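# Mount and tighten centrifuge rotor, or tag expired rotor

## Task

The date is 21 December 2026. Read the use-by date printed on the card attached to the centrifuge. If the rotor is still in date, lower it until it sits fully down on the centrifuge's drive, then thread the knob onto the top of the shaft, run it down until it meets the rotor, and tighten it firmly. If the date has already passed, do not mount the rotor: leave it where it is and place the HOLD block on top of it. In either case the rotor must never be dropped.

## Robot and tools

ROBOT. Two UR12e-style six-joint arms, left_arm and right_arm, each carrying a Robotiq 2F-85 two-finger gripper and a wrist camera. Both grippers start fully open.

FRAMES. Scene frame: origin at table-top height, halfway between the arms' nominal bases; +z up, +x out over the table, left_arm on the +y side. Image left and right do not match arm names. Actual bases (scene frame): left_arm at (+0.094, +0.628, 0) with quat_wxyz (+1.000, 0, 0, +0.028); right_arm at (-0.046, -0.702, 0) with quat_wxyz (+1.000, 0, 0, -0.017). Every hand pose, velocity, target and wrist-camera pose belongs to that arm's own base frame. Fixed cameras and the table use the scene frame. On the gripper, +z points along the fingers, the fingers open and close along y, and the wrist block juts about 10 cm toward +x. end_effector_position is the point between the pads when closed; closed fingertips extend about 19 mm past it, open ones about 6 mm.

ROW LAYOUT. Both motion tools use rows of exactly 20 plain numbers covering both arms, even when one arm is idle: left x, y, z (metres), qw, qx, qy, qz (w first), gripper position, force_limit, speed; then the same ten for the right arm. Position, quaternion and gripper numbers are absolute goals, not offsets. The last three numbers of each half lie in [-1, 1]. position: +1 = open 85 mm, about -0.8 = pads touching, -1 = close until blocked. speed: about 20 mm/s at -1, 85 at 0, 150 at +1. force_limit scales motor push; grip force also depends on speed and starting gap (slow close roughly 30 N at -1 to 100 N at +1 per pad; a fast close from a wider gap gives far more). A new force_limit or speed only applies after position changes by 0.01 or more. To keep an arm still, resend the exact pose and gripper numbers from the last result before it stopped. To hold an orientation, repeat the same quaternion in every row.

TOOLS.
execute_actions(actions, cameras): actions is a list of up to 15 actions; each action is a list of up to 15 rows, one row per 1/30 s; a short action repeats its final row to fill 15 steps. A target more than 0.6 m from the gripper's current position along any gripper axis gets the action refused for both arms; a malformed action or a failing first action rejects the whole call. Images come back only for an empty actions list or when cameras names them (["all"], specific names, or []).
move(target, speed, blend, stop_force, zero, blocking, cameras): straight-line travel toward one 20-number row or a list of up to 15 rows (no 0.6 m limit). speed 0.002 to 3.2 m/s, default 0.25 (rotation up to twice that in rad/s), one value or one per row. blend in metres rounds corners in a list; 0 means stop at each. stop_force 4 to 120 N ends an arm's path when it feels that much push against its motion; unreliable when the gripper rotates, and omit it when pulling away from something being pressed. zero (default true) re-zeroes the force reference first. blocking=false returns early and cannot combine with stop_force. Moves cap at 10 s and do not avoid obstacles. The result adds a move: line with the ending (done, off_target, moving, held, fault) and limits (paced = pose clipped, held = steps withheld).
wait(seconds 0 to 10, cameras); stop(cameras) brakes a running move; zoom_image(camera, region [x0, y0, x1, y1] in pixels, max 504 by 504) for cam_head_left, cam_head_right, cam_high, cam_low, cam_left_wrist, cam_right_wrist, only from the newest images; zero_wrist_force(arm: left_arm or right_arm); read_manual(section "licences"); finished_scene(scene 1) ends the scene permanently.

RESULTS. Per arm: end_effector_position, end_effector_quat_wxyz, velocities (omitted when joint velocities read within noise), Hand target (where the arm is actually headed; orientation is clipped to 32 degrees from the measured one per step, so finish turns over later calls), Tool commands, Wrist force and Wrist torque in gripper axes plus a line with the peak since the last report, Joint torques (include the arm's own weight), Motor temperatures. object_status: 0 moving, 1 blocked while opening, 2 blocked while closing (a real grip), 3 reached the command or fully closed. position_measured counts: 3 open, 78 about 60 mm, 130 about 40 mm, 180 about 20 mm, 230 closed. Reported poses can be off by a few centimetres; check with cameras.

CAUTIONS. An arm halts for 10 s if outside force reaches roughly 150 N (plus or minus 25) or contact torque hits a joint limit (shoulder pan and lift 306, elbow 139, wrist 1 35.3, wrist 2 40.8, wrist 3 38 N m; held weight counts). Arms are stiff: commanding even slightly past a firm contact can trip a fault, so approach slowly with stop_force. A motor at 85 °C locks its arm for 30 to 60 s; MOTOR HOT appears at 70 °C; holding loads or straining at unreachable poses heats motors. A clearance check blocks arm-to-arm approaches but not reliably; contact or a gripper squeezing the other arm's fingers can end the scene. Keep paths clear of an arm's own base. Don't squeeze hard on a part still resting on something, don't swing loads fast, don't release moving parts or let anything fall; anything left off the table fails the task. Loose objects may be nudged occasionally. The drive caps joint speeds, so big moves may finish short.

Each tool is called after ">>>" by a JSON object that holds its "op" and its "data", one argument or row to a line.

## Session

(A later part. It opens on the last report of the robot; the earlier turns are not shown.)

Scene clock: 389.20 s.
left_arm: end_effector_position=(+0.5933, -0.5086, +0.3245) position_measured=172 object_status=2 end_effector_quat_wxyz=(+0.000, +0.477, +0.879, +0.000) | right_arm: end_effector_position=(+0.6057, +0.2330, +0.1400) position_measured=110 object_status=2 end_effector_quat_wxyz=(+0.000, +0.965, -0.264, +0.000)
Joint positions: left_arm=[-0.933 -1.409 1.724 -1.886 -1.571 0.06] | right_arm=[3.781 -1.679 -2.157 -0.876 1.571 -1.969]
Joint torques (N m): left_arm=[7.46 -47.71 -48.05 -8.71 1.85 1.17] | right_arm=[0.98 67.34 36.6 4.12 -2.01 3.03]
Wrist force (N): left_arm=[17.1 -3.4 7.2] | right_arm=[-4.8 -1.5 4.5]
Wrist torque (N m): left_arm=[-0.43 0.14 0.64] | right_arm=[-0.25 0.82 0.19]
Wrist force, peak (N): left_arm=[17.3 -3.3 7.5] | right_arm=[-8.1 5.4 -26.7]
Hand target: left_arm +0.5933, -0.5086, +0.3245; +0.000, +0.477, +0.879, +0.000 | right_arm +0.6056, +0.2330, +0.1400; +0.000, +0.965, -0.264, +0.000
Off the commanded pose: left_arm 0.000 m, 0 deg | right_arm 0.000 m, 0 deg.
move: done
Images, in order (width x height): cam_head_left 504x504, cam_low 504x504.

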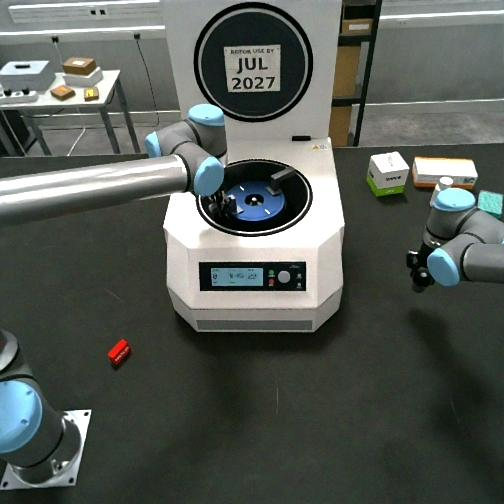

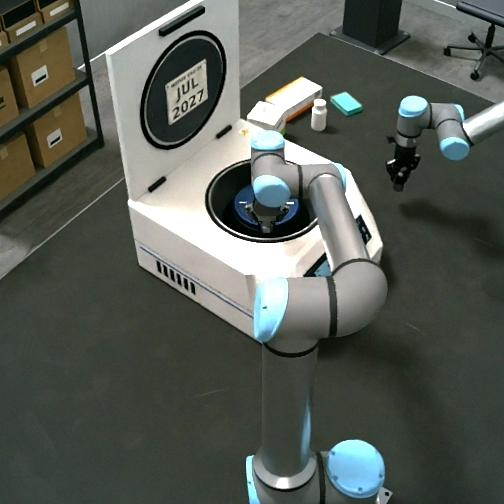

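>>> {"op": "move", "data": {
  "target": [
    [0.5933,-0.5086,0.3245,0,0.4767,0.8791,0,-1,0.4,-1,0.65,0.35,0.45,0,0.9646,-0.2639,0,-1,0.2,-0.9],
    [0.5933,-0.5086,0.3245,0,0.4767,0.8791,0,-1,0.4,-1,0.8138,0.7740,0.46,0,0.9063,0.4226,0,-1,0.2,-0.9],
    [0.5933,-0.5086,0.3245,0,0.4767,0.8791,0,-1,0.4,-1,0.8138,0.7740,0.385,0,0.9063,0.4226,0,-1,0.2,-0.9]
  ],
  "speed": [0.35,0.45,0.1],
  "blend": [0.05,0.005,0],
  "cameras": ["all"]
}}

>>> {"op": "zoom_image", "data": {
  "camera": "cam_head_left",
  "region": [200, 130, 310, 240]
}}

>>> {"op": "zoom_image", "data": {
  "camera": "cam_high",
  "region": [290, 170, 420, 300]
}}

Scene clock: 396.33 s.
left_arm: end_effector_position=(+0.5933, -0.5086, +0.3245) position_measured=172 object_status=2 end_effector_quat_wxyz=(+0.000, +0.477, +0.879, +0.000) | right_arm: end_effector_position=(+0.8138, +0.7740, +0.3852) position_measured=110 object_status=2 end_effector_quat_wxyz=(+0.000, +0.906, +0.423, +0.000)
Joint positions: left_arm=[-0.933 -1.409 1.724 -1.886 -1.571 0.06] | right_arm=[4.058 -2.325 -0.743 -1.644 1.571 -3.098]
Joint torques (N m): left_arm=[5.68 -47.49 -48.47 -9.12 2 1.33] | right_arm=[-10.73 120.74 49.09 3.81 -2.4 -0.65]
Wrist force (N): left_arm=[17.0 -3.6 6.7] | right_arm=[-4.8 -1.2 4.0]
Wrist torque (N m): left_arm=[-0.44 0.13 0.64] | right_arm=[-0.21 0.82 0.19]
Wrist force, peak (N): left_arm=[17.3 -3.7 7.9] | right_arm=[-4.8 0.9 10.6]
Hand target: left_arm +0.5933, -0.5086, +0.3245; +0.000, +0.477, +0.879, +0.000 | right_arm +0.8138, +0.7740, +0.3850; +0.000, +0.906, +0.423, +0.000
Off the commanded pose: left_arm 0.000 m, 0 deg | right_arm 0.000 m, 0 deg.
move: done
camera_calibration:
cam_left_wrist: T_world_to_cam=[[0.842863, 0.537877, 0.0164317, -0.222722], [0.499339, -0.793127, 0.348726, -0.795558], [0.200604, -0.285724, -0.93708, 0.165765], [0, 0, 0, 1]] pos_world=[0.551724, -0.463818, 0.436427]
cam_right_wrist: T_world_to_cam=[[0.764939, -0.644059, 0.00755266, -0.121592], [-0.61059, -0.721355, 0.326843, 0.947054], [-0.205058, -0.254627, -0.945048, 0.859557], [0, 0, 0, 1]] pos_world=[0.847531, 0.823717, 0.503703]

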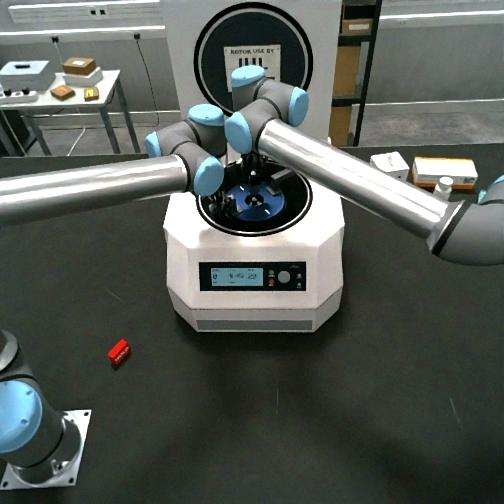

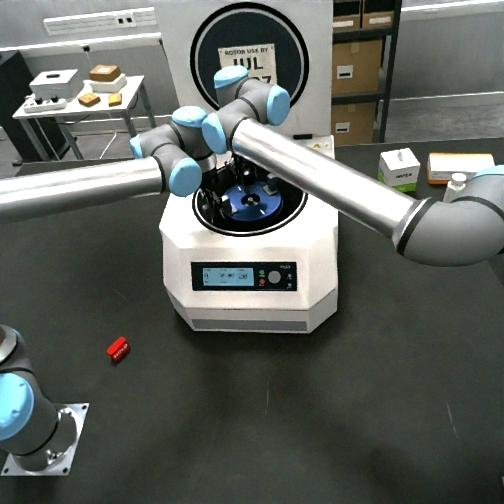

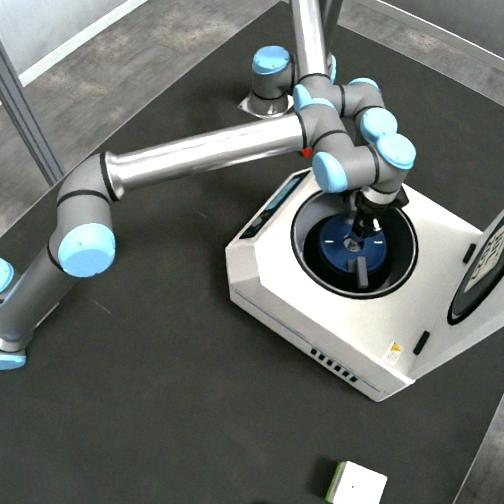

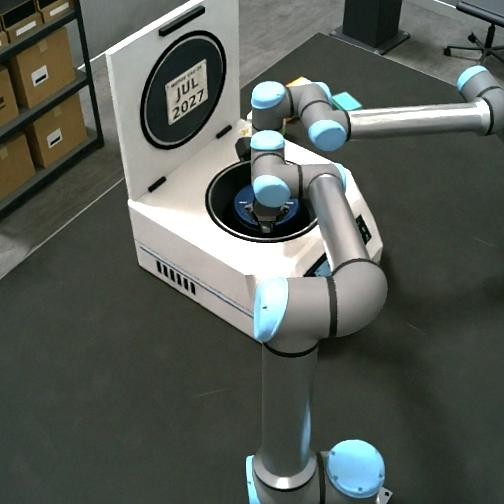

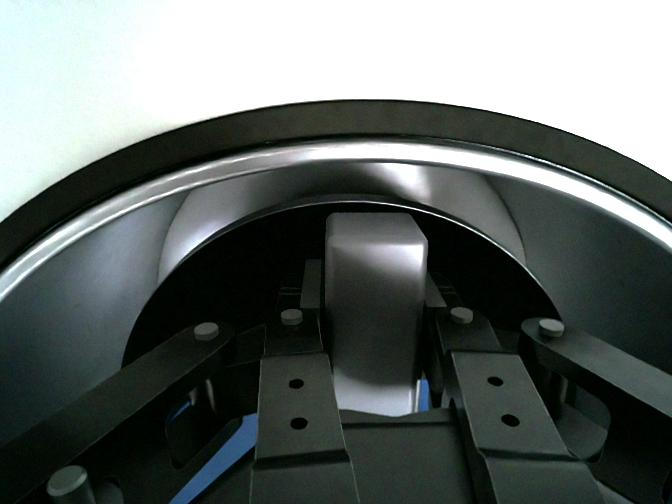

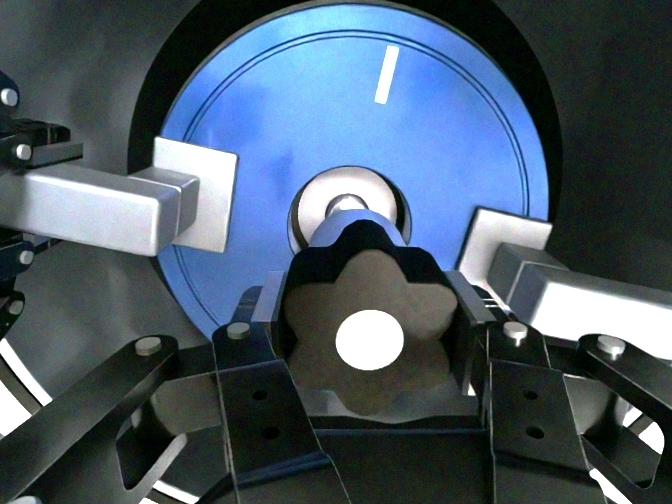

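Scaled by 4.582 from the camera's 504x504 image, which has a finer 720x720 frame.

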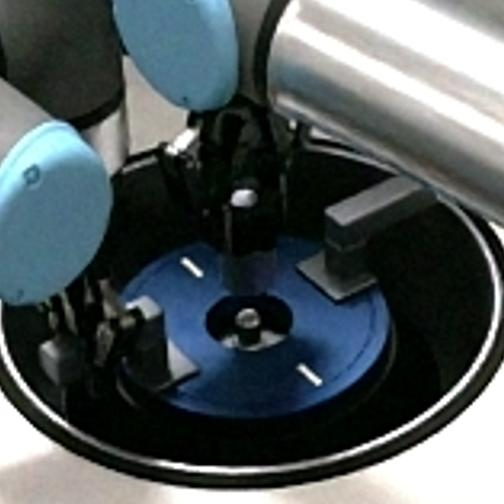

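Scaled by 3.877 from the camera's 504x504 image, which has a finer 720x720 frame.

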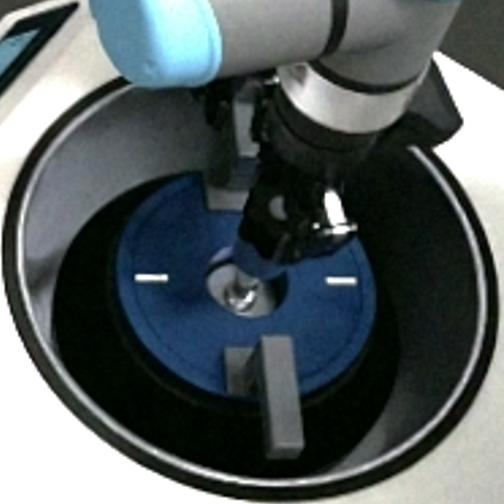

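>>> {"op": "move", "data": {
  "target": [0.5933,-0.5086,0.3245,0,0.4767,0.8791,0,-1,0.4,-1,0.8138,0.7740,0.3260,0,0.9063,0.4226,0,-1,0.2,-0.9],
  "speed": 0.02,
  "stop_force": 7,
  "cameras": ["cam_head_left","cam_head_right"]
}}

>>> {"op": "zoom_image", "data": {
  "camera": "cam_head_left",
  "region": [220, 160, 290, 230]
}}

Scene clock: 403.03 s.
left_arm: end_effector_position=(+0.5933, -0.5086, +0.3245) position_measured=172 object_status=2 end_effector_quat_wxyz=(+0.000, +0.477, +0.879, +0.000) | right_arm: end_effector_position=(+0.8138, +0.7740, +0.3352) position_measured=110 object_status=2 end_effector_quat_wxyz=(+0.000, +0.906, +0.423, +0.000)
Joint positions: left_arm=[-0.933 -1.409 1.724 -1.886 -1.571 0.06] | right_arm=[4.058 -2.322 -0.836 -1.554 1.571 -3.098]
Joint torques (N m): left_arm=[7 -47.1 -49.6 -9.24 1.88 1.26] | right_arm=[-9.44 118.08 59.04 2.68 -2.15 2.65]
Wrist force (N): left_arm=[17.8 -3.7 5.9] | right_arm=[-3.6 -7.2 3.1]
Wrist torque (N m): left_arm=[-0.45 0.11 0.66] | right_arm=[-0.02 0.95 0.21]
Wrist force, peak (N): left_arm=[17.9 -3.3 6.8] | right_arm=[-4.7 -12.9 -11.5]
Hand target: left_arm +0.5933, -0.5086, +0.3245; +0.000, +0.477, +0.879, +0.000 | right_arm +0.8138, +0.7740, +0.3352; +0.000, +0.906, +0.423, +0.000
Off the commanded pose: left_arm 0.000 m, 0 deg | right_arm 0.009 m, 0 deg.
move: contact (right_arm)
Images, in order (width x height): cam_head_left 504x504, cam_head_right 504x504.

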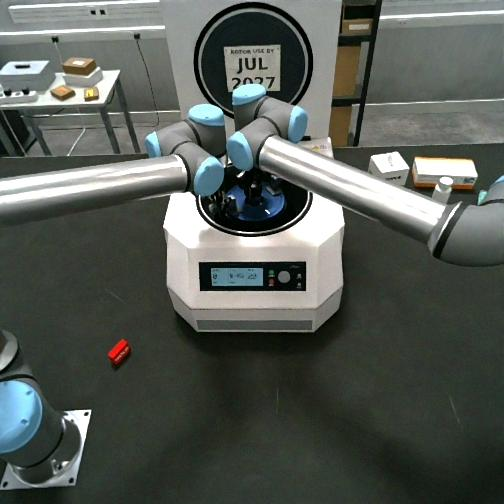

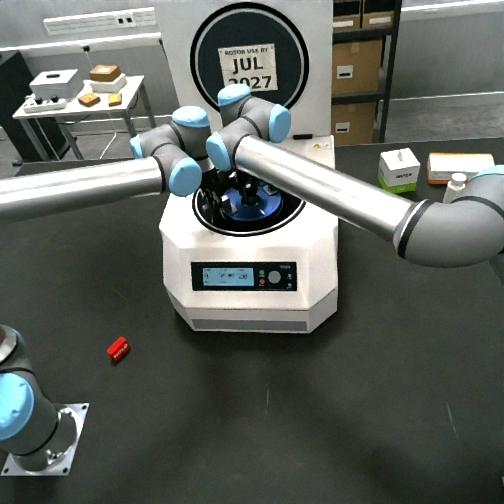

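Scaled by 7.200 from the camera's 504x504 image, which has a finer 720x720 frame.

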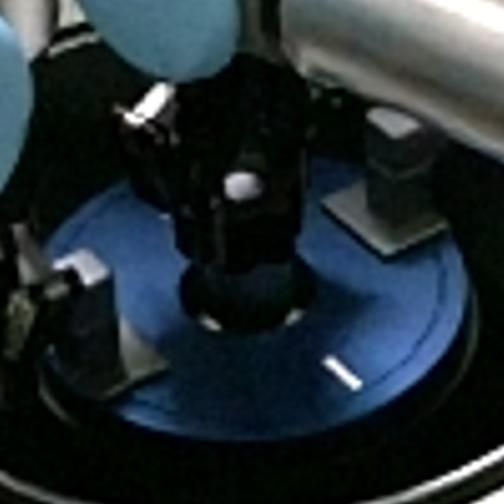

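>>> {"op": "move", "data": {
  "target": [
    [0.5933,-0.5086,0.3245,0,0.4767,0.8791,0,-1,0.4,-1,0.8132,0.7745,0.3360,0,0.9063,0.4226,0,-1,0.2,-0.9],
    [0.5933,-0.5086,0.3245,0,0.4767,0.8791,0,-1,0.4,-1,0.8132,0.7745,0.3260,0,0.9063,0.4226,0,-1,0.2,-0.9]
  ],
  "speed": 0.01,
  "stop_force": 7
}}

Scene clock: 407.03 s.
left_arm: end_effector_position=(+0.5933, -0.5086, +0.3245) position_measured=172 object_status=2 end_effector_quat_wxyz=(+0.000, +0.477, +0.879, +0.000) | right_arm: end_effector_position=(+0.8133, +0.7745, +0.3344) position_measured=110 object_status=2 end_effector_quat_wxyz=(+0.000, +0.906, +0.423, +0.000)
Joint positions: left_arm=[-0.933 -1.409 1.724 -1.886 -1.571 0.06] | right_arm=[4.058 -2.322 -0.838 -1.553 1.571 -3.097]
Joint torques (N m): left_arm=[7.28 -51.34 -54.07 -9.46 1.99 1.02] | right_arm=[-5.59 129.08 58.67 1.66 -2.01 0.77]
Wrist force (N): left_arm=[18.3 -3.3 6.3] | right_arm=[-4.1 -3.2 4.3]
Wrist torque (N m): left_arm=[-0.41 0.08 0.67] | right_arm=[-0.01 1.13 0.21]
Wrist force, peak (N): left_arm=[18.8 -3.4 5.5] | right_arm=[-3.4 -7.6 3.6]
Hand target: left_arm +0.5933, -0.5086, +0.3245; +0.000, +0.477, +0.879, +0.000 | right_arm +0.8133, +0.7745, +0.3344; +0.000, +0.906, +0.423, +0.000
Off the commanded pose: left_arm 0.000 m, 0 deg | right_arm 0.008 m, 0 deg.
move: contact (right_arm); path passed 1 of 2 targets

>>> {"op": "move", "data": {
  "target": [
    [0.5933,-0.5086,0.3245,0,0.4767,0.8791,0,-1,0.4,-1,0.8131,0.7747,0.3339,0,0.9063,0.4226,0,-1,0.2,-0.9],
    [0.5933,-0.5086,0.3245,0,0.4767,0.8791,0,-1,0.4,-1,0.8131,0.7747,0.3334,0,0.9397,-0.3420,0,-1,0.2,-0.9]
  ],
  "speed": [0.02,0.3],
  "blend": [0,0]
}}

Scene clock: 413.40 s.
left_arm: end_effector_position=(+0.5933, -0.5086, +0.3245) position_measured=172 object_status=2 end_effector_quat_wxyz=(+0.000, +0.477, +0.879, +0.000) | right_arm: end_effector_position=(+0.8131, +0.7747, +0.3334) position_measured=110 object_status=2 end_effector_quat_wxyz=(+0.000, +0.940, -0.342, +0.000)
Joint positions: left_arm=[-0.933 -1.409 1.724 -1.886 -1.571 0.06] | right_arm=[4.058 -2.322 -0.839 -1.551 1.571 -1.527]
Joint torques (N m): left_arm=[6.72 -52.36 -60.19 -10.01 1.81 1.38] | right_arm=[7.84 124.5 41.43 8.67 -5.09 2.67]
Wrist force (N): left_arm=[17.7 -3.1 6.6] | right_arm=[-10.5 -1.2 4.2]
Wrist torque (N m): left_arm=[-0.47 0.11 0.64] | right_arm=[-0.11 0.92 -0.08]
Wrist force, peak (N): left_arm=[18.4 -3.3 6.7] | right_arm=[-8.1 -8.1 4.2]
Hand target: left_arm +0.5933, -0.5086, +0.3245; +0.000, +0.477, +0.879, +0.000 | right_arm +0.8131, +0.7747, +0.3334; +0.000, +0.940, -0.342, +0.000
Off the commanded pose: left_arm 0.000 m, 0 deg | right_arm 0.000 m, 0 deg.
move: done

>>> {"op": "move", "data": {
  "target": [
    [0.5933,-0.5086,0.3245,0,0.4767,0.8791,0,-1,0.4,-1,0.8126,0.7751,0.3334,0,0.9397,-0.3420,0,-1,0.2,-0.9],
    [0.5933,-0.5086,0.3245,0,0.4767,0.8791,0,-1,0.4,-1,0.8126,0.7751,0.3260,0,0.9397,-0.3420,0,-1,0.2,-0.9]
  ],
  "speed": 0.01,
  "stop_force": 7
}}

Scene clock: 419.83 s.
left_arm: end_effector_position=(+0.5933, -0.5086, +0.3245) position_measured=172 object_status=2 end_effector_quat_wxyz=(+0.000, +0.477, +0.879, +0.000) | right_arm: end_effector_position=(+0.8126, +0.7751, +0.3260) position_measured=110 object_status=2 end_effector_quat_wxyz=(+0.000, +0.940, -0.342, +0.000)
Joint positions: left_arm=[-0.933 -1.409 1.724 -1.886 -1.571 0.06] | right_arm=[4.059 -2.322 -0.852 -1.538 1.571 -1.526]
Joint torques (N m): left_arm=[6.93 -54.41 -65.12 -9.88 1.78 0.98] | right_arm=[-5.26 108.38 59.52 2.21 2.11 -0.96]
Wrist force (N): left_arm=[18.6 -3.0 6.0] | right_arm=[-5.9 -0.9 4.8]
Wrist torque (N m): left_arm=[-0.44 0.14 0.64] | right_arm=[-0.12 1.05 -0.05]
Wrist force, peak (N): left_arm=[18.9 -3.0 6.1] | right_arm=[-10.7 -1.1 4.7]
Hand target: left_arm +0.5933, -0.5086, +0.3245; +0.000, +0.477, +0.879, +0.000 | right_arm +0.8126, +0.7751, +0.3260; +0.000, +0.940, -0.342, +0.000
Off the commanded pose: left_arm 0.000 m, 0 deg | right_arm 0.000 m, 0 deg.
move: done

>>> {"op": "move", "data": {
  "target": [0.5933,-0.5086,0.3245,0,0.4767,0.8791,0,-1,0.4,-1,0.8126,0.7751,0.3080,0,0.9397,-0.3420,0,-1,0.2,-0.9],
  "speed": 0.01,
  "stop_force": 7,
  "cameras": ["cam_head_left","cam_high"]
}}

>>> {"op": "zoom_image", "data": {
  "camera": "cam_head_left",
  "region": [220, 160, 290, 230]
}}

Scene clock: 422.43 s.
left_arm: end_effector_position=(+0.5933, -0.5086, +0.3245) position_measured=172 object_status=2 end_effector_quat_wxyz=(+0.000, +0.477, +0.879, +0.000) | right_arm: end_effector_position=(+0.8126, +0.7751, +0.3256) position_measured=110 object_status=2 end_effector_quat_wxyz=(+0.000, +0.940, -0.342, +0.000)
Joint positions: left_arm=[-0.933 -1.409 1.724 -1.886 -1.571 0.06] | right_arm=[4.059 -2.322 -0.852 -1.538 1.571 -1.526]
Joint torques (N m): left_arm=[6.89 -54.57 -68.87 -10.24 1.76 1.16] | right_arm=[-2.75 108.15 56.32 0.9 2.46 -1.19]
Wrist force (N): left_arm=[18.2 -3.2 6.3] | right_arm=[-6.9 -2.8 -0.2]
Wrist torque (N m): left_arm=[-0.42 0.10 0.66] | right_arm=[0.06 1.05 -0.05]
Wrist force, peak (N): left_arm=[19.0 -3.2 5.9] | right_arm=[-6.5 1.8 -14.2]
Hand target: left_arm +0.5933, -0.5086, +0.3245; +0.000, +0.477, +0.879, +0.000 | right_arm +0.8126, +0.7751, +0.3256; +0.000, +0.940, -0.342, +0.000
Off the commanded pose: left_arm 0.000 m, 0 deg | right_arm 0.018 m, 0 deg.
move: contact (right_arm)
Images, in order (width x height): cam_head_left 504x504, cam_high 504x504.

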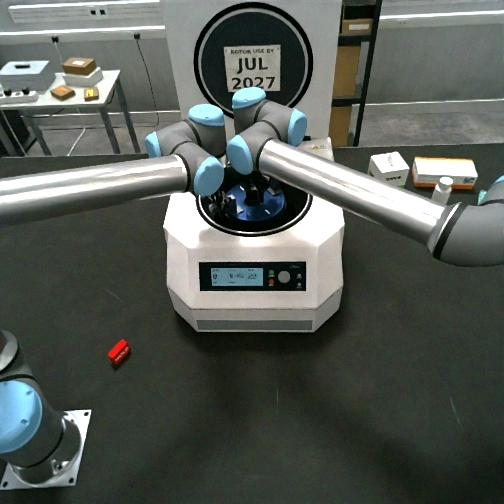

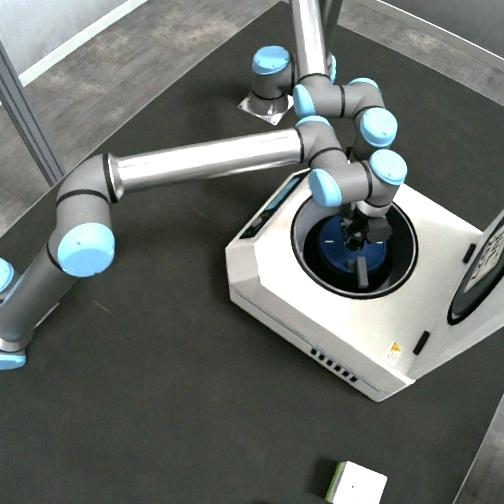

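Scaled by 7.200 from the camera's 504x504 image, which has a finer 720x720 frame.

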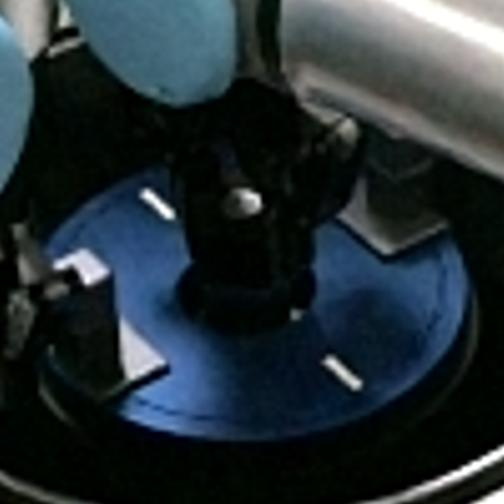

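>>> {"op": "move", "data": {
  "target": [
    [0.5933,-0.5086,0.3245,0,0.4767,0.8791,0,-1,0.4,-1,0.8126,0.7751,0.3262,0,0.8870,0.4617,0,-1,0.2,-0.9],
    [0.5933,-0.5086,0.3245,0,0.4767,0.8791,0,-1,0.4,-1,0.8126,0.7751,0.3253,0,0.8870,0.4617,0,-1,0.2,-0.9],
    [0.5933,-0.5086,0.3245,0,0.4767,0.8791,0,-1,0.4,-1,0.8126,0.7751,0.3249,0,0.8870,-0.4617,0,-1,0.2,-0.9]
  ],
  "speed": [0.4,0.02,0.3]
}}

Scene clock: 433.10 s.
left_arm: end_effector_position=(+0.5933, -0.5086, +0.3245) position_measured=172 object_status=2 end_effector_quat_wxyz=(+0.000, +0.477, +0.879, +0.000) | right_arm: end_effector_position=(+0.8127, +0.7751, +0.3249) position_measured=110 object_status=2 end_effector_quat_wxyz=(+0.000, +0.887, -0.462, +0.000)
Joint positions: left_arm=[-0.933 -1.409 1.724 -1.886 -1.571 0.06] | right_arm=[4.059 -2.322 -0.853 -1.537 1.571 -1.264]
Joint torques (N m): left_arm=[4.33 -60.52 -69.62 -10.76 1.79 0.76] | right_arm=[7.47 81.3 21.32 5.45 -1.99 2.62]
Wrist force (N): left_arm=[15.6 -1.6 10.6] | right_arm=[-4.2 2.6 -27.7]
Wrist torque (N m): left_arm=[-0.33 0.15 0.67] | right_arm=[-0.22 1.08 -0.30]
Wrist force, peak (N): left_arm=[19.0 -3.4 5.7] | right_arm=[-4.0 2.8 -28.4]
Hand target: left_arm +0.5933, -0.5086, +0.3245; +0.000, +0.477, +0.879, +0.000 | right_arm +0.8126, +0.7751, +0.3249; +0.000, +0.887, -0.462, +0.000
Off the commanded pose: left_arm 0.000 m, 0 deg | right_arm 0.000 m, 0 deg.
move: done

>>> {"op": "move", "data": {
  "target": [0.5933,-0.5086,0.3245,0,0.4767,0.8791,0,-1,0.4,-1,0.8126,0.7751,0.3251,0,0.1305,-0.9914,0,-1,0.2,-0.9],
  "speed": 0.3
}}

Scene clock: 438.37 s.
left_arm: end_effector_position=(+0.5933, -0.5086, +0.3245) position_measured=172 object_status=2 end_effector_quat_wxyz=(+0.000, +0.477, +0.879, +0.000) | right_arm: end_effector_position=(+0.8126, +0.7751, +0.3251) position_measured=110 object_status=2 end_effector_quat_wxyz=(+0.000, -0.131, +0.991, +0.000)
Joint positions: left_arm=[-0.933 -1.409 1.724 -1.886 -1.571 0.06] | right_arm=[4.059 -2.322 -0.853 -1.537 1.571 0.656]
Joint torques (N m): left_arm=[1.77 -61.36 -69.37 -11.12 1.81 0.59] | right_arm=[5.55 103.91 42.15 0.22 -7.25 2.82]
Wrist force (N): left_arm=[14.0 -2.6 10.9] | right_arm=[-6.8 12.5 -8.2]
Wrist torque (N m): left_arm=[-0.40 0.19 0.68] | right_arm=[-0.88 0.88 -0.19]
Wrist force, peak (N): left_arm=[15.8 -1.6 11.0] | right_arm=[-4.4 3.2 -28.7]
Hand target: left_arm +0.5933, -0.5086, +0.3245; +0.000, +0.477, +0.879, +0.000 | right_arm +0.8126, +0.7751, +0.3251; +0.000, -0.131, +0.991, +0.000
Off the commanded pose: left_arm 0.000 m, 0 deg | right_arm 0.000 m, 0 deg.
move: done

>>> {"op": "move", "data": {
  "target": [0.5933,-0.5086,0.3245,0,0.4767,0.8791,0,-1,0.4,-1,0.8126,0.7751,0.3270,0,0.1305,-0.9914,0,-1,0.2,-0.9],
  "speed": 0.01,
  "stop_force": 15
}}

Scene clock: 444.53 s.
left_arm: end_effector_position=(+0.5933, -0.5086, +0.3245) position_measured=172 object_status=2 end_effector_quat_wxyz=(+0.000, +0.477, +0.879, +0.000) | right_arm: end_effector_position=(+0.8126, +0.7751, +0.3270) position_measured=110 object_status=2 end_effector_quat_wxyz=(+0.000, -0.131, +0.991, +0.000)
Joint positions: left_arm=[-0.933 -1.409 1.724 -1.886 -1.571 0.06] | right_arm=[4.059 -2.322 -0.85 -1.54 1.571 0.656]
Joint torques (N m): left_arm=[-1.64 -63.88 -69.35 -11.45 1.66 0.49] | right_arm=[3.57 138.42 50.3 6.62 -1.46 2.94]
Wrist force (N): left_arm=[17.7 -2.7 9.9] | right_arm=[-7.4 -0.4 5.8]
Wrist torque (N m): left_arm=[-0.38 0.09 0.63] | right_arm=[-0.10 1.27 -0.06]
Wrist force, peak (N): left_arm=[17.7 -2.7 9.9] | right_arm=[-6.7 11.7 -9.1]
Hand target: left_arm +0.5933, -0.5086, +0.3245; +0.000, +0.477, +0.879, +0.000 | right_arm +0.8126, +0.7751, +0.3270; +0.000, -0.131, +0.991, +0.000
Off the commanded pose: left_arm 0.000 m, 0 deg | right_arm 0.000 m, 0 deg.
move: done

>>> {"op": "execute_actions", "data": {
  "actions": [],
  "cameras": ["cam_right_wrist","cam_head_right","cam_head_left","cam_high"]
}}

>>> {"op": "zoom_image", "data": {
  "camera": "cam_high",
  "region": [310, 190, 400, 280]
}}

>>> {"op": "zoom_image", "data": {
  "camera": "cam_head_right",
  "region": [215, 160, 285, 230]
}}

Scene clock: 455.73 s.
left_arm: end_effector_position=(+0.5933, -0.5086, +0.3245) position_measured=172 object_status=2 end_effector_quat_wxyz=(+0.000, +0.477, +0.879, +0.000) | right_arm: end_effector_position=(+0.8126, +0.7751, +0.3270) position_measured=110 object_status=2 end_effector_quat_wxyz=(+0.000, -0.131, +0.991, +0.000)
Joint positions: left_arm=[-0.933 -1.409 1.724 -1.886 -1.571 0.06] | right_arm=[4.059 -2.322 -0.85 -1.54 1.571 0.656]
Joint velocities: within noise
Joint torques (N m): left_arm=[-4.36 -65.08 -69.06 -11.35 1.94 0.61] | right_arm=[-3.19 138.09 43.96 7.21 2.21 2.57]
Motor temperatures (°C): left_arm=[32 25 35 34 43 43] | right_arm=[31 33 35 33 36 39]
Wrist force (N): left_arm=[17.3 -2.6 9.5] | right_arm=[-7.1 -0.2 5.4]
Wrist torque (N m): left_arm=[-0.38 0.15 0.63] | right_arm=[-0.07 1.23 -0.06]
Wrist force, peak (N): left_arm=[17.9 -2.5 10.0] | right_arm=[-7.4 0.1 6.2]
Hand target: left_arm +0.5933, -0.5086, +0.3245; +0.000, +0.477, +0.879, +0.000 | right_arm +0.8126, +0.7751, +0.3270; +0.000, -0.131, +0.991, +0.000
Tool commands: left_gripper/position=-1.0 left_gripper/force_limit=+0.4 left_gripper/speed=-1.0 right_gripper/position=-1.0 right_gripper/force_limit=+0.2 right_gripper/speed=-0.9
Off the commanded pose: left_arm 0.000 m, 0 deg | right_arm 0.000 m, 0 deg.
camera_calibration:
cam_right_wrist: T_world_to_cam=[[-0.257199, 0.966329, 0.00759551, -0.537154], [0.913845, 0.240659, 0.327063, -1.01829], [0.314222, 0.0910612, -0.944972, 0.114585], [0, 0, 0, 1]] pos_world=[0.756398, 0.753693, 0.445404]
Images, in order (width x height): cam_head_left 504x504, cam_head_right 504x504, cam_high 504x504, cam_right_wrist 672x504.

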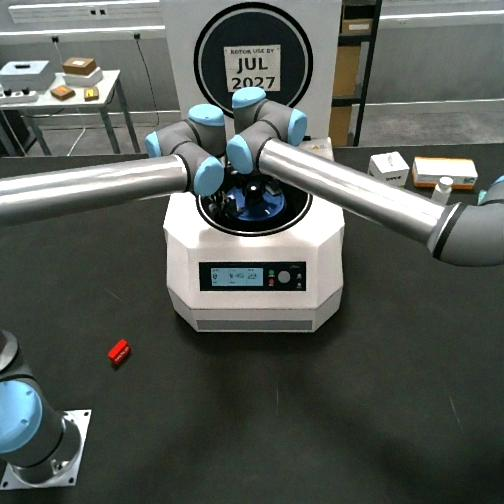

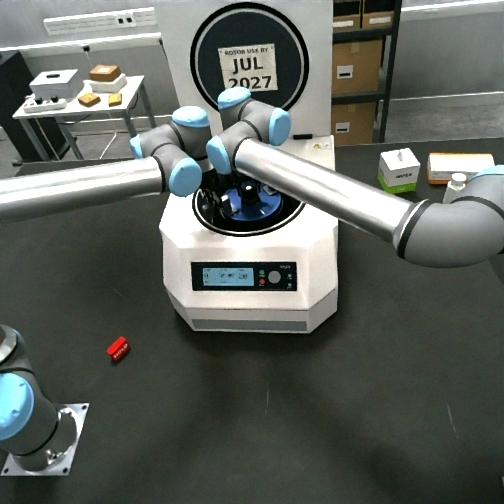

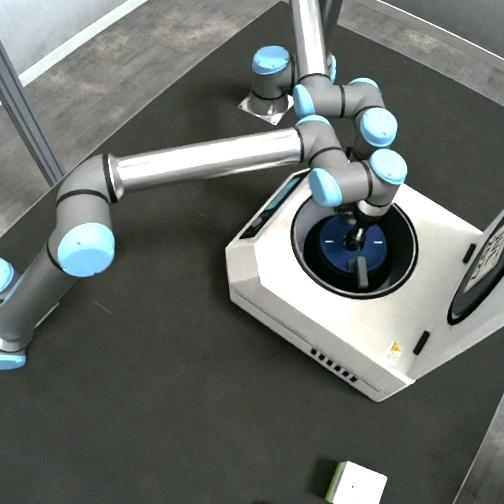

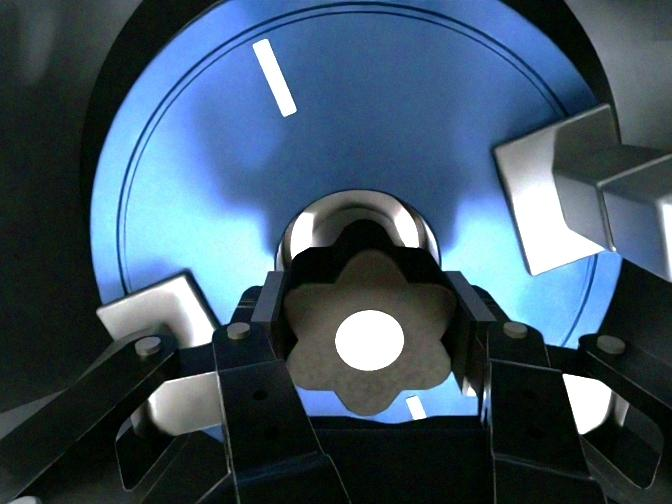

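Scaled by 5.600 from the camera's 504x504 image, which has a finer 720x720 frame.

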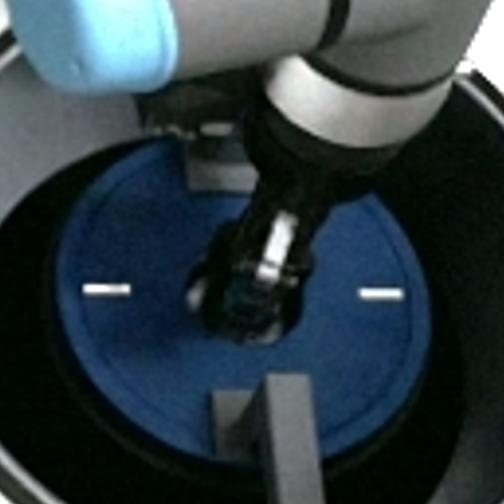

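Scaled by 7.200 from the camera's 504x504 image, which has a finer 720x720 frame.

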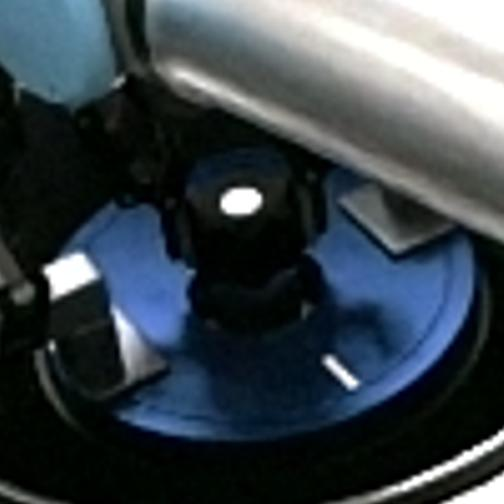

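>>> {"op": "move", "data": {
  "target": [
    [0.5933,-0.5086,0.3245,0,0.4767,0.8791,0,-1,0.4,-1,0.8126,0.7751,0.3270,0,0.8829,0.4695,0,-1,0.2,-0.9],
    [0.5933,-0.5086,0.3245,0,0.4767,0.8791,0,-1,0.4,-1,0.8126,0.7751,0.3254,0,0.8829,0.4695,0,-1,0.2,-0.9]
  ],
  "speed": [0.6,0.02]
}}

>>> {"op": "move", "data": {
  "target": [0.5933,-0.5086,0.3245,0,0.4767,0.8791,0,-1,0.4,-1,0.8126,0.7751,0.3254,0,0.9962,-0.0872,0,-1,0.2,-0.9],
  "speed": 0.3
}}

Scene clock: 459.60 s.
left_arm: end_effector_position=(+0.5933, -0.5086, +0.3245) position_measured=172 object_status=2 end_effector_quat_wxyz=(+0.000, +0.477, +0.879, +0.000) | right_arm: end_effector_position=(+0.8126, +0.7751, +0.3271) position_measured=110 object_status=2 end_effector_quat_wxyz=(-0.001, +0.181, +0.984, +0.000)
Joint positions: left_arm=[-0.933 -1.409 1.724 -1.886 -1.571 0.06] | right_arm=[4.059 -2.322 -0.85 -1.54 1.572 1.28]
Joint torques (N m): left_arm=[-4.87 -67.66 -69.75 -11.72 1.93 0.17] | right_arm=[-9.16 117.58 58.41 6.75 -1.52 2.6]
Wrist force (N): left_arm=[17.1 -3.4 9.5] | right_arm=[-7.1 3.4 5.7]
Wrist torque (N m): left_arm=[-0.40 0.09 0.67] | right_arm=[-0.17 1.22 -0.13]
Wrist force, peak (N): left_arm=[17.7 -2.8 10.1] | right_arm=[-7.2 3.3 5.7]
Hand target: left_arm +0.5933, -0.5086, +0.3245; +0.000, +0.477, +0.879, +0.000 | right_arm +0.8126, +0.7751, +0.3271; -0.001, +0.181, +0.984, +0.000
Off the commanded pose: left_arm 0.000 m, 0 deg | right_arm 0.002 m, 103 deg.
move: held (right_arm; a check stopped the path); path passed 0 of 2 targets; limits=held
pose unreachable (right arm): on one or more control steps of this call, first in action 0 (counted from 0), this arm could not follow its commanded pose, so it was not sent that pose on those steps. It may still have moved: this result reports where it is.
cause: moving toward the commanded pose would bring a part of the arm too close to another arm (this arm's gripper and the left arm's gripper, 9 mm apart when this arm was first held).

Scene clock: 460.20 s.
left_arm: end_effector_position=(+0.5933, -0.5086, +0.3245) position_measured=172 object_status=2 end_effector_quat_wxyz=(+0.000, +0.477, +0.879, +0.000) | right_arm: end_effector_position=(+0.8126, +0.7751, +0.3271) position_measured=110 object_status=2 end_effector_quat_wxyz=(-0.001, +0.213, +0.977, +0.000)
Joint positions: left_arm=[-0.933 -1.409 1.724 -1.886 -1.571 0.06] | right_arm=[4.059 -2.322 -0.85 -1.54 1.572 1.347]
Joint torques (N m): left_arm=[-4.23 -68.64 -69.53 -11.84 1.6 -0.06] | right_arm=[-14.01 119.29 56.01 7.42 0.69 0.14]
Wrist force (N): left_arm=[16.5 -3.6 9.0] | right_arm=[-6.9 2.9 5.6]
Wrist torque (N m): left_arm=[-0.43 0.16 0.68] | right_arm=[-0.26 1.26 -0.13]
Wrist force, peak (N): left_arm=[17.1 -3.7 9.2] | right_arm=[-6.9 3.6 6.1]
Hand target: left_arm +0.5933, -0.5086, +0.3245; +0.000, +0.477, +0.879, +0.000 | right_arm +0.8126, +0.7751, +0.3271; -0.001, +0.213, +0.977, +0.000
Off the commanded pose: left_arm 0.000 m, 0 deg | right_arm 0.002 m, 165 deg.
move: held (right_arm; a check stopped the path); limits=held
pose unreachable (right arm): on one or more control steps of this call, first in action 0 (counted from 0), this arm could not follow its commanded pose, so it was not sent that pose on those steps. It may still have moved: this result reports where it is.
cause: moving toward the commanded pose would bring a part of the arm too close to another arm (this arm's gripper and the left arm's gripper, 6 mm apart when this arm was first held).

>>> {"op": "move", "data": {
  "target": [
    [0.5933,-0.5086,0.3245,0,0.4767,0.8791,0,-1,0.4,-1,0.8126,0.7751,0.3270,0,0.6428,-0.7660,0,-1,0.2,-0.9],
    [0.5933,-0.5086,0.3245,0,0.4767,0.8791,0,-1,0.4,-1,0.8126,0.7751,0.3270,0,1.0,0.0,0,-1,0.2,-0.9],
    [0.5933,-0.5086,0.3245,0,0.4767,0.8791,0,-1,0.4,-1,0.8126,0.7751,0.3270,0,0.8829,0.4695,0,-1,0.2,-0.9],
    [0.5933,-0.5086,0.3245,0,0.4767,0.8791,0,-1,0.4,-1,0.8126,0.7751,0.3254,0,0.8829,0.4695,0,-1,0.2,-0.9]
  ],
  "speed": [0.5,0.5,0.5,0.02],
  "blend": [0.01,0.01,0,0]
}}

>>> {"op": "move", "data": {
  "target": [0.5933,-0.5086,0.3245,0,0.4767,0.8791,0,-1,0.4,-1,0.8126,0.7751,0.3254,0,0.9962,-0.0872,0,-1,0.2,-0.9],
  "speed": 0.3
}}

Scene clock: 468.57 s.
left_arm: end_effector_position=(+0.5933, -0.5086, +0.3245) position_measured=172 object_status=2 end_effector_quat_wxyz=(+0.000, +0.477, +0.879, +0.000) | right_arm: end_effector_position=(+0.8126, +0.7752, +0.3255) position_measured=110 object_status=2 end_effector_quat_wxyz=(+0.000, +0.883, +0.470, +0.000)
Joint positions: left_arm=[-0.933 -1.409 1.724 -1.886 -1.571 0.06] | right_arm=[4.059 -2.322 -0.853 -1.537 1.571 -3.202]
Joint torques (N m): left_arm=[-4.29 -70.26 -69.52 -12.16 1.77 0.2] | right_arm=[-12.01 99.87 48.58 1.84 0.84 -1.43]
Wrist force (N): left_arm=[16.3 -3.0 9.4] | right_arm=[-4.3 -0.9 -3.7]
Wrist torque (N m): left_arm=[-0.35 0.13 0.66] | right_arm=[-0.02 1.52 0.22]
Wrist force, peak (N): left_arm=[17.7 -3.3 9.7] | right_arm=[-7.8 5.8 5.8]
Hand target: left_arm +0.5933, -0.5086, +0.3245; +0.000, +0.477, +0.879, +0.000 | right_arm +0.8126, +0.7751, +0.3254; +0.000, +0.883, +0.470, +0.000
Off the commanded pose: left_arm 0.000 m, 0 deg | right_arm 0.000 m, 0 deg.
move: done

Scene clock: 471.00 s.
left_arm: end_effector_position=(+0.5933, -0.5086, +0.3245) position_measured=172 object_status=2 end_effector_quat_wxyz=(+0.000, +0.477, +0.879, +0.000) | right_arm: end_effector_position=(+0.8127, +0.7751, +0.3254) position_measured=110 object_status=2 end_effector_quat_wxyz=(+0.000, +0.996, -0.087, +0.000)
Joint positions: left_arm=[-0.933 -1.409 1.724 -1.886 -1.571 0.06] | right_arm=[4.059 -2.322 -0.853 -1.537 1.571 -2.05]
Joint torques (N m): left_arm=[-3.2 -70.46 -69.25 -12.04 1.78 0.26] | right_arm=[7.18 101.38 44.94 1.14 -1.91 2.58]
Wrist force (N): left_arm=[16.4 -2.4 10.1] | right_arm=[-7.0 -1.3 -6.9]
Wrist torque (N m): left_arm=[-0.35 0.14 0.67] | right_arm=[0.00 1.20 -0.17]
Wrist force, peak (N): left_arm=[16.8 -2.2 10.4] | right_arm=[-7.0 -0.9 -7.1]
Hand target: left_arm +0.5933, -0.5086, +0.3245; +0.000, +0.477, +0.879, +0.000 | right_arm +0.8126, +0.7751, +0.3254; +0.000, +0.996, -0.087, +0.000
Off the commanded pose: left_arm 0.000 m, 0 deg | right_arm 0.000 m, 0 deg.
move: done

>>> {"op": "move", "data": {
  "target": [
    [0.5933,-0.5086,0.3245,0,0.4767,0.8791,0,-1,0.4,-1,0.8126,0.7751,0.3253,0,0.6428,-0.7660,0,-1,0.2,-0.9]
  ],
  "speed": 0.35
}}

>>> {"op": "move", "data": {
  "target": [
    [0.5933,-0.5086,0.3245,0,0.4767,0.8791,0,-1,0.4,-1,0.8126,0.7751,0.3253,0,0.1305,-0.9914,0,-1,0.2,-0.9]
  ],
  "speed": 0.35
}}

Scene clock: 482.13 s.
left_arm: end_effector_position=(+0.5933, -0.5086, +0.3245) position_measured=172 object_status=2 end_effector_quat_wxyz=(+0.000, +0.477, +0.879, +0.000) | right_arm: end_effector_position=(+0.8127, +0.7751, +0.3253) position_measured=110 object_status=2 end_effector_quat_wxyz=(+0.000, -0.643, +0.766, +0.000)
Joint positions: left_arm=[-0.933 -1.409 1.724 -1.886 -1.571 0.06] | right_arm=[4.059 -2.322 -0.853 -1.537 1.571 -0.479]
Joint torques (N m): left_arm=[-3.66 -69.41 -69.41 -12.62 1.66 0.18] | right_arm=[7.45 103.79 34.11 6.77 -5.84 2.48]
Wrist force (N): left_arm=[14.4 -2.4 9.9] | right_arm=[-11.1 5.1 -6.1]
Wrist torque (N m): left_arm=[-0.39 0.18 0.67] | right_arm=[-0.40 0.94 -0.15]
Wrist force, peak (N): left_arm=[16.8 -2.0 10.6] | right_arm=[-11.1 5.1 -6.1]
Hand target: left_arm +0.5933, -0.5086, +0.3245; +0.000, +0.477, +0.879, +0.000 | right_arm +0.8126, +0.7751, +0.3253; +0.000, -0.643, +0.766, +0.000
Off the commanded pose: left_arm 0.000 m, 0 deg | right_arm 0.000 m, 0 deg.
move: done

Scene clock: 484.27 s.
left_arm: end_effector_position=(+0.5933, -0.5086, +0.3245) position_measured=172 object_status=2 end_effector_quat_wxyz=(+0.000, +0.477, +0.879, +0.000) | right_arm: end_effector_position=(+0.8127, +0.7751, +0.3253) position_measured=110 object_status=2 end_effector_quat_wxyz=(+0.000, -0.131, +0.991, +0.000)
Joint positions: left_arm=[-0.933 -1.409 1.724 -1.886 -1.571 0.06] | right_arm=[4.059 -2.322 -0.853 -1.537 1.571 0.656]
Joint torques (N m): left_arm=[-3.72 -69.84 -69.85 -12.76 1.37 0.24] | right_arm=[5.86 113.44 44.18 3.3 -6.66 2.38]
Wrist force (N): left_arm=[13.8 -3.3 10.0] | right_arm=[-8.3 11.9 -4.8]
Wrist torque (N m): left_arm=[-0.42 0.15 0.70] | right_arm=[-0.77 1.11 -0.15]
Wrist force, peak (N): left_arm=[15.2 -2.8 9.8] | right_arm=[-8.5 12.3 -4.4]
Hand target: left_arm +0.5933, -0.5086, +0.3245; +0.000, +0.477, +0.879, +0.000 | right_arm +0.8126, +0.7751, +0.3253; +0.000, -0.131, +0.991, +0.000
Off the commanded pose: left_arm 0.000 m, 0 deg | right_arm 0.000 m, 0 deg.
move: done

>>> {"op": "execute_actions", "data": {
  "actions": [],
  "cameras": ["cam_head_left","cam_head_right","cam_high","cam_low"]
}}

>>> {"op": "zoom_image", "data": {
  "camera": "cam_high",
  "region": [200, 180, 360, 300]
}}

>>> {"op": "zoom_image", "data": {
  "camera": "cam_head_left",
  "region": [180, 160, 340, 280]
}}

>>> {"op": "zoom_image", "data": {
  "camera": "cam_low",
  "region": [180, 180, 340, 300]
}}

Scene clock: 491.37 s.
left_arm: end_effector_position=(+0.5933, -0.5086, +0.3245) position_measured=172 object_status=2 end_effector_quat_wxyz=(+0.000, +0.477, +0.879, +0.000) | right_arm: end_effector_position=(+0.8126, +0.7751, +0.3253) position_measured=110 object_status=2 end_effector_quat_wxyz=(+0.000, -0.131, +0.991, +0.000)
Joint positions: left_arm=[-0.933 -1.409 1.724 -1.886 -1.571 0.06] | right_arm=[4.059 -2.322 -0.853 -1.537 1.571 0.656]
Joint velocities: within noise
Joint torques (N m): left_arm=[-3.55 -70.34 -68.88 -13.01 1.74 -0.41] | right_arm=[5.46 129.8 34.8 0.22 -3.81 2.7]
Motor temperatures (°C): left_arm=[32 25 35 34 43 42] | right_arm=[31 33 35 33 36 39]
Wrist force (N): left_arm=[14.0 -3.2 10.0] | right_arm=[-8.4 10.6 -3.9]
Wrist torque (N m): left_arm=[-0.40 0.19 0.70] | right_arm=[-0.66 1.09 -0.13]
Wrist force, peak (N): left_arm=[14.9 -3.1 10.7] | right_arm=[-8.3 11.9 -4.4]
Hand target: left_arm +0.5933, -0.5086, +0.3245; +0.000, +0.477, +0.879, +0.000 | right_arm +0.8126, +0.7751, +0.3253; +0.000, -0.131, +0.991, +0.000
Tool commands: left_gripper/position=-1.0 left_gripper/force_limit=+0.4 left_gripper/speed=-1.0 right_gripper/position=-1.0 right_gripper/force_limit=+0.2 right_gripper/speed=-0.9
Off the commanded pose: left_arm 0.000 m, 0 deg | right_arm 0.000 m, 0 deg.
Images, in order (width x height): cam_head_left 504x504, cam_head_right 504x504, cam_high 504x504, cam_low 504x504.

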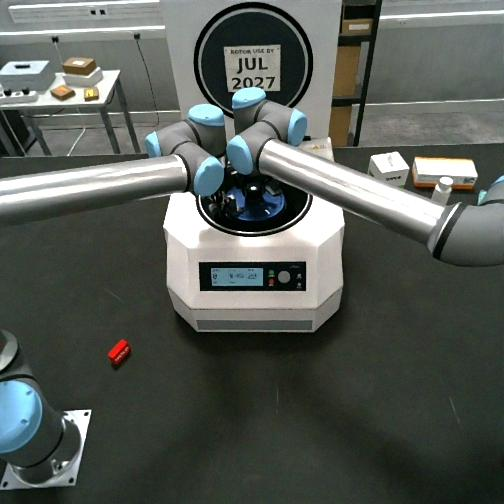

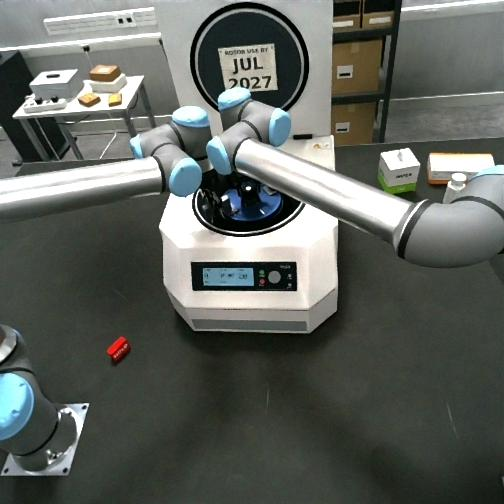

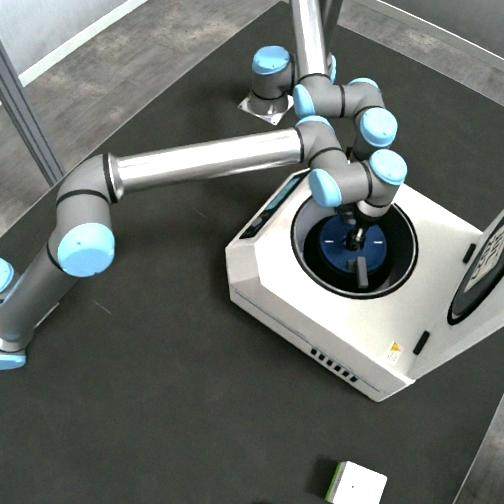

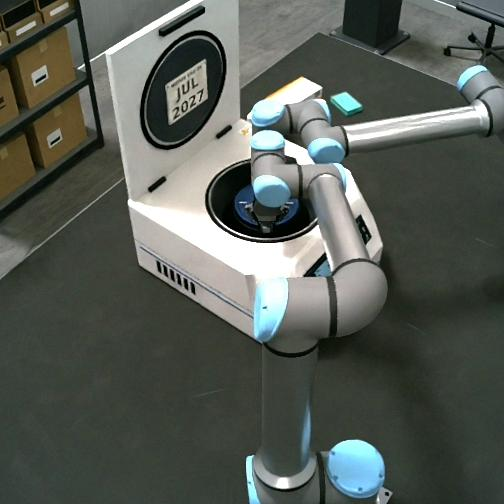

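Scaled by 3.150 from the camera's 504x504 image, which has a finer 720x720 frame.

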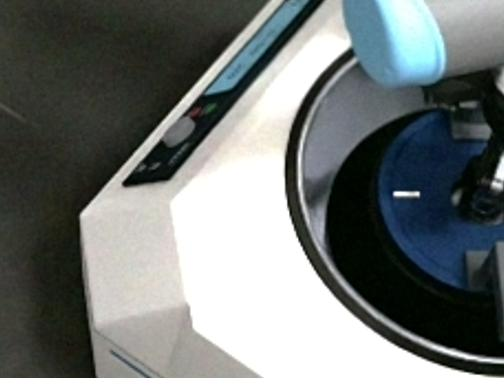

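Scaled by 3.150 from the camera's 504x504 image, which has a finer 720x720 frame.

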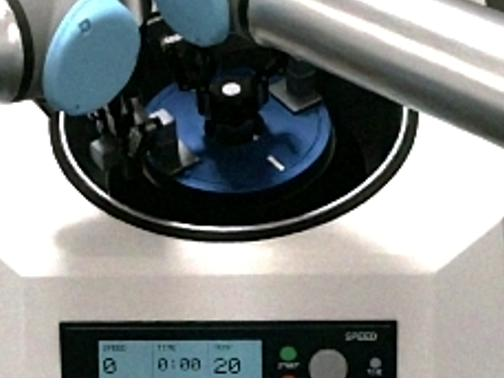

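Scaled by 3.150 from the camera's 504x504 image, which has a finer 720x720 frame.

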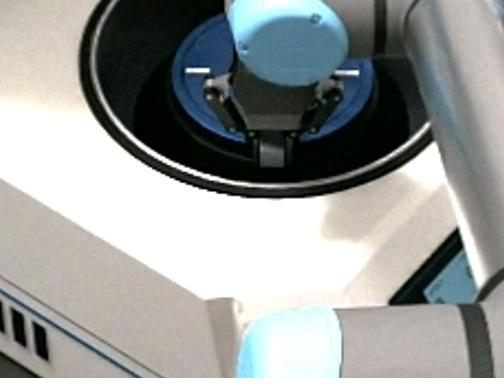

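>>> {"op": "zoom_image", "data": {
  "camera": "cam_head_left",
  "region": [228, 170, 284, 226]
}}

>>> {"op": "zoom_image", "data": {
  "camera": "cam_head_right",
  "region": [220, 170, 276, 226]
}}

>>> {"op": "execute_actions", "data": {
  "actions": [],
  "cameras": ["cam_right_wrist"]
}}

Scaled by 9.000 from the camera's 504x504 image, which has a finer 720x720 frame.

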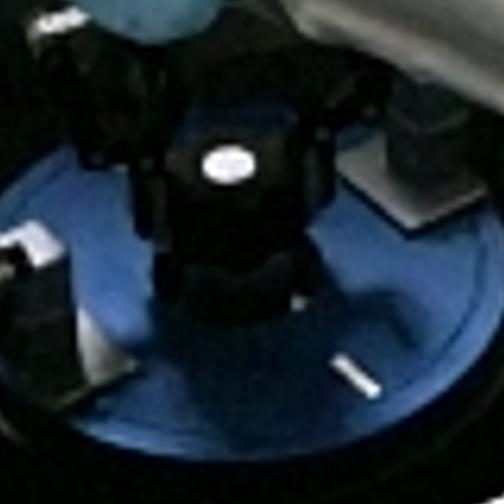

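Scaled by 9.000 from the camera's 504x504 image, which has a finer 720x720 frame.

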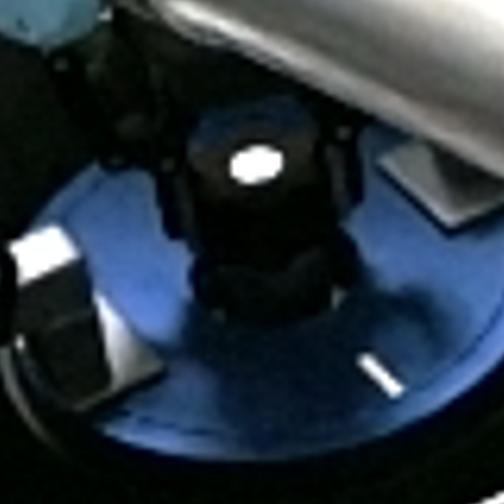

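Scene clock: 492.63 s.
left_arm: end_effector_position=(+0.5933, -0.5086, +0.3245) position_measured=172 object_status=2 end_effector_quat_wxyz=(+0.000, +0.477, +0.879, +0.000) | right_arm: end_effector_position=(+0.8126, +0.7751, +0.3253) position_measured=110 object_status=2 end_effector_quat_wxyz=(+0.000, -0.131, +0.991, +0.000)
Joint positions: left_arm=[-0.933 -1.409 1.724 -1.886 -1.571 0.06] | right_arm=[4.059 -2.322 -0.853 -1.537 1.571 0.656]
Joint velocities: within noise
Joint torques (N m): left_arm=[-3.91 -68.56 -68.84 -12.94 1.71 -0.29] | right_arm=[7.91 127.06 34.09 0.25 -2.15 2.67]
Motor temperatures (°C): left_arm=[32 25 35 34 43 42] | right_arm=[31 33 35 33 36 39]
Wrist force (N): left_arm=[14.3 -3.1 10.3] | right_arm=[-8.5 10.4 -3.5]
Wrist torque (N m): left_arm=[-0.42 0.17 0.70] | right_arm=[-0.72 1.10 -0.13]
Wrist force, peak (N): left_arm=[14.5 -3.2 11.0] | right_arm=[-8.7 11.0 -3.1]
Hand target: left_arm +0.5933, -0.5086, +0.3245; +0.000, +0.477, +0.879, +0.000 | right_arm +0.8126, +0.7751, +0.3253; +0.000, -0.131, +0.991, +0.000
Tool commands: left_gripper/position=-1.0 left_gripper/force_limit=+0.4 left_gripper/speed=-1.0 right_gripper/position=-1.0 right_gripper/force_limit=+0.2 right_gripper/speed=-0.9
Off the commanded pose: left_arm 0.000 m, 0 deg | right_arm 0.000 m, 0 deg.
camera_calibration:
cam_right_wrist: T_world_to_cam=[[-0.257168, 0.966338, 0.00750433, -0.537131], [0.913853, 0.240661, 0.32704, -1.01773], [0.314225, 0.090962, -0.944981, 0.113054], [0, 0, 0, 1]] pos_world=[0.756399, 0.753693, 0.443703]
Images, in order (width x height): cam_right_wrist 672x504.

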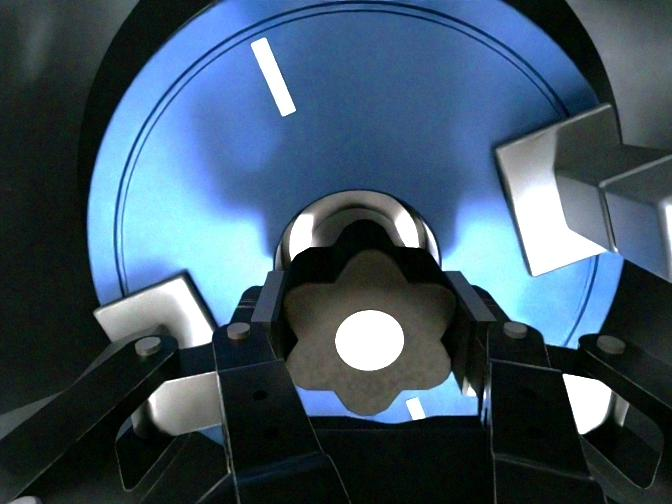

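>>> {"op": "zoom_image", "data": {
  "camera": "cam_right_wrist",
  "region": [250, 170, 470, 300]
}}

Scaled by 2.291 from the camera's 672x504 image, which has a finer 960x720 frame.

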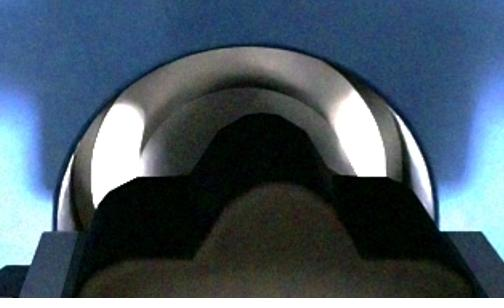

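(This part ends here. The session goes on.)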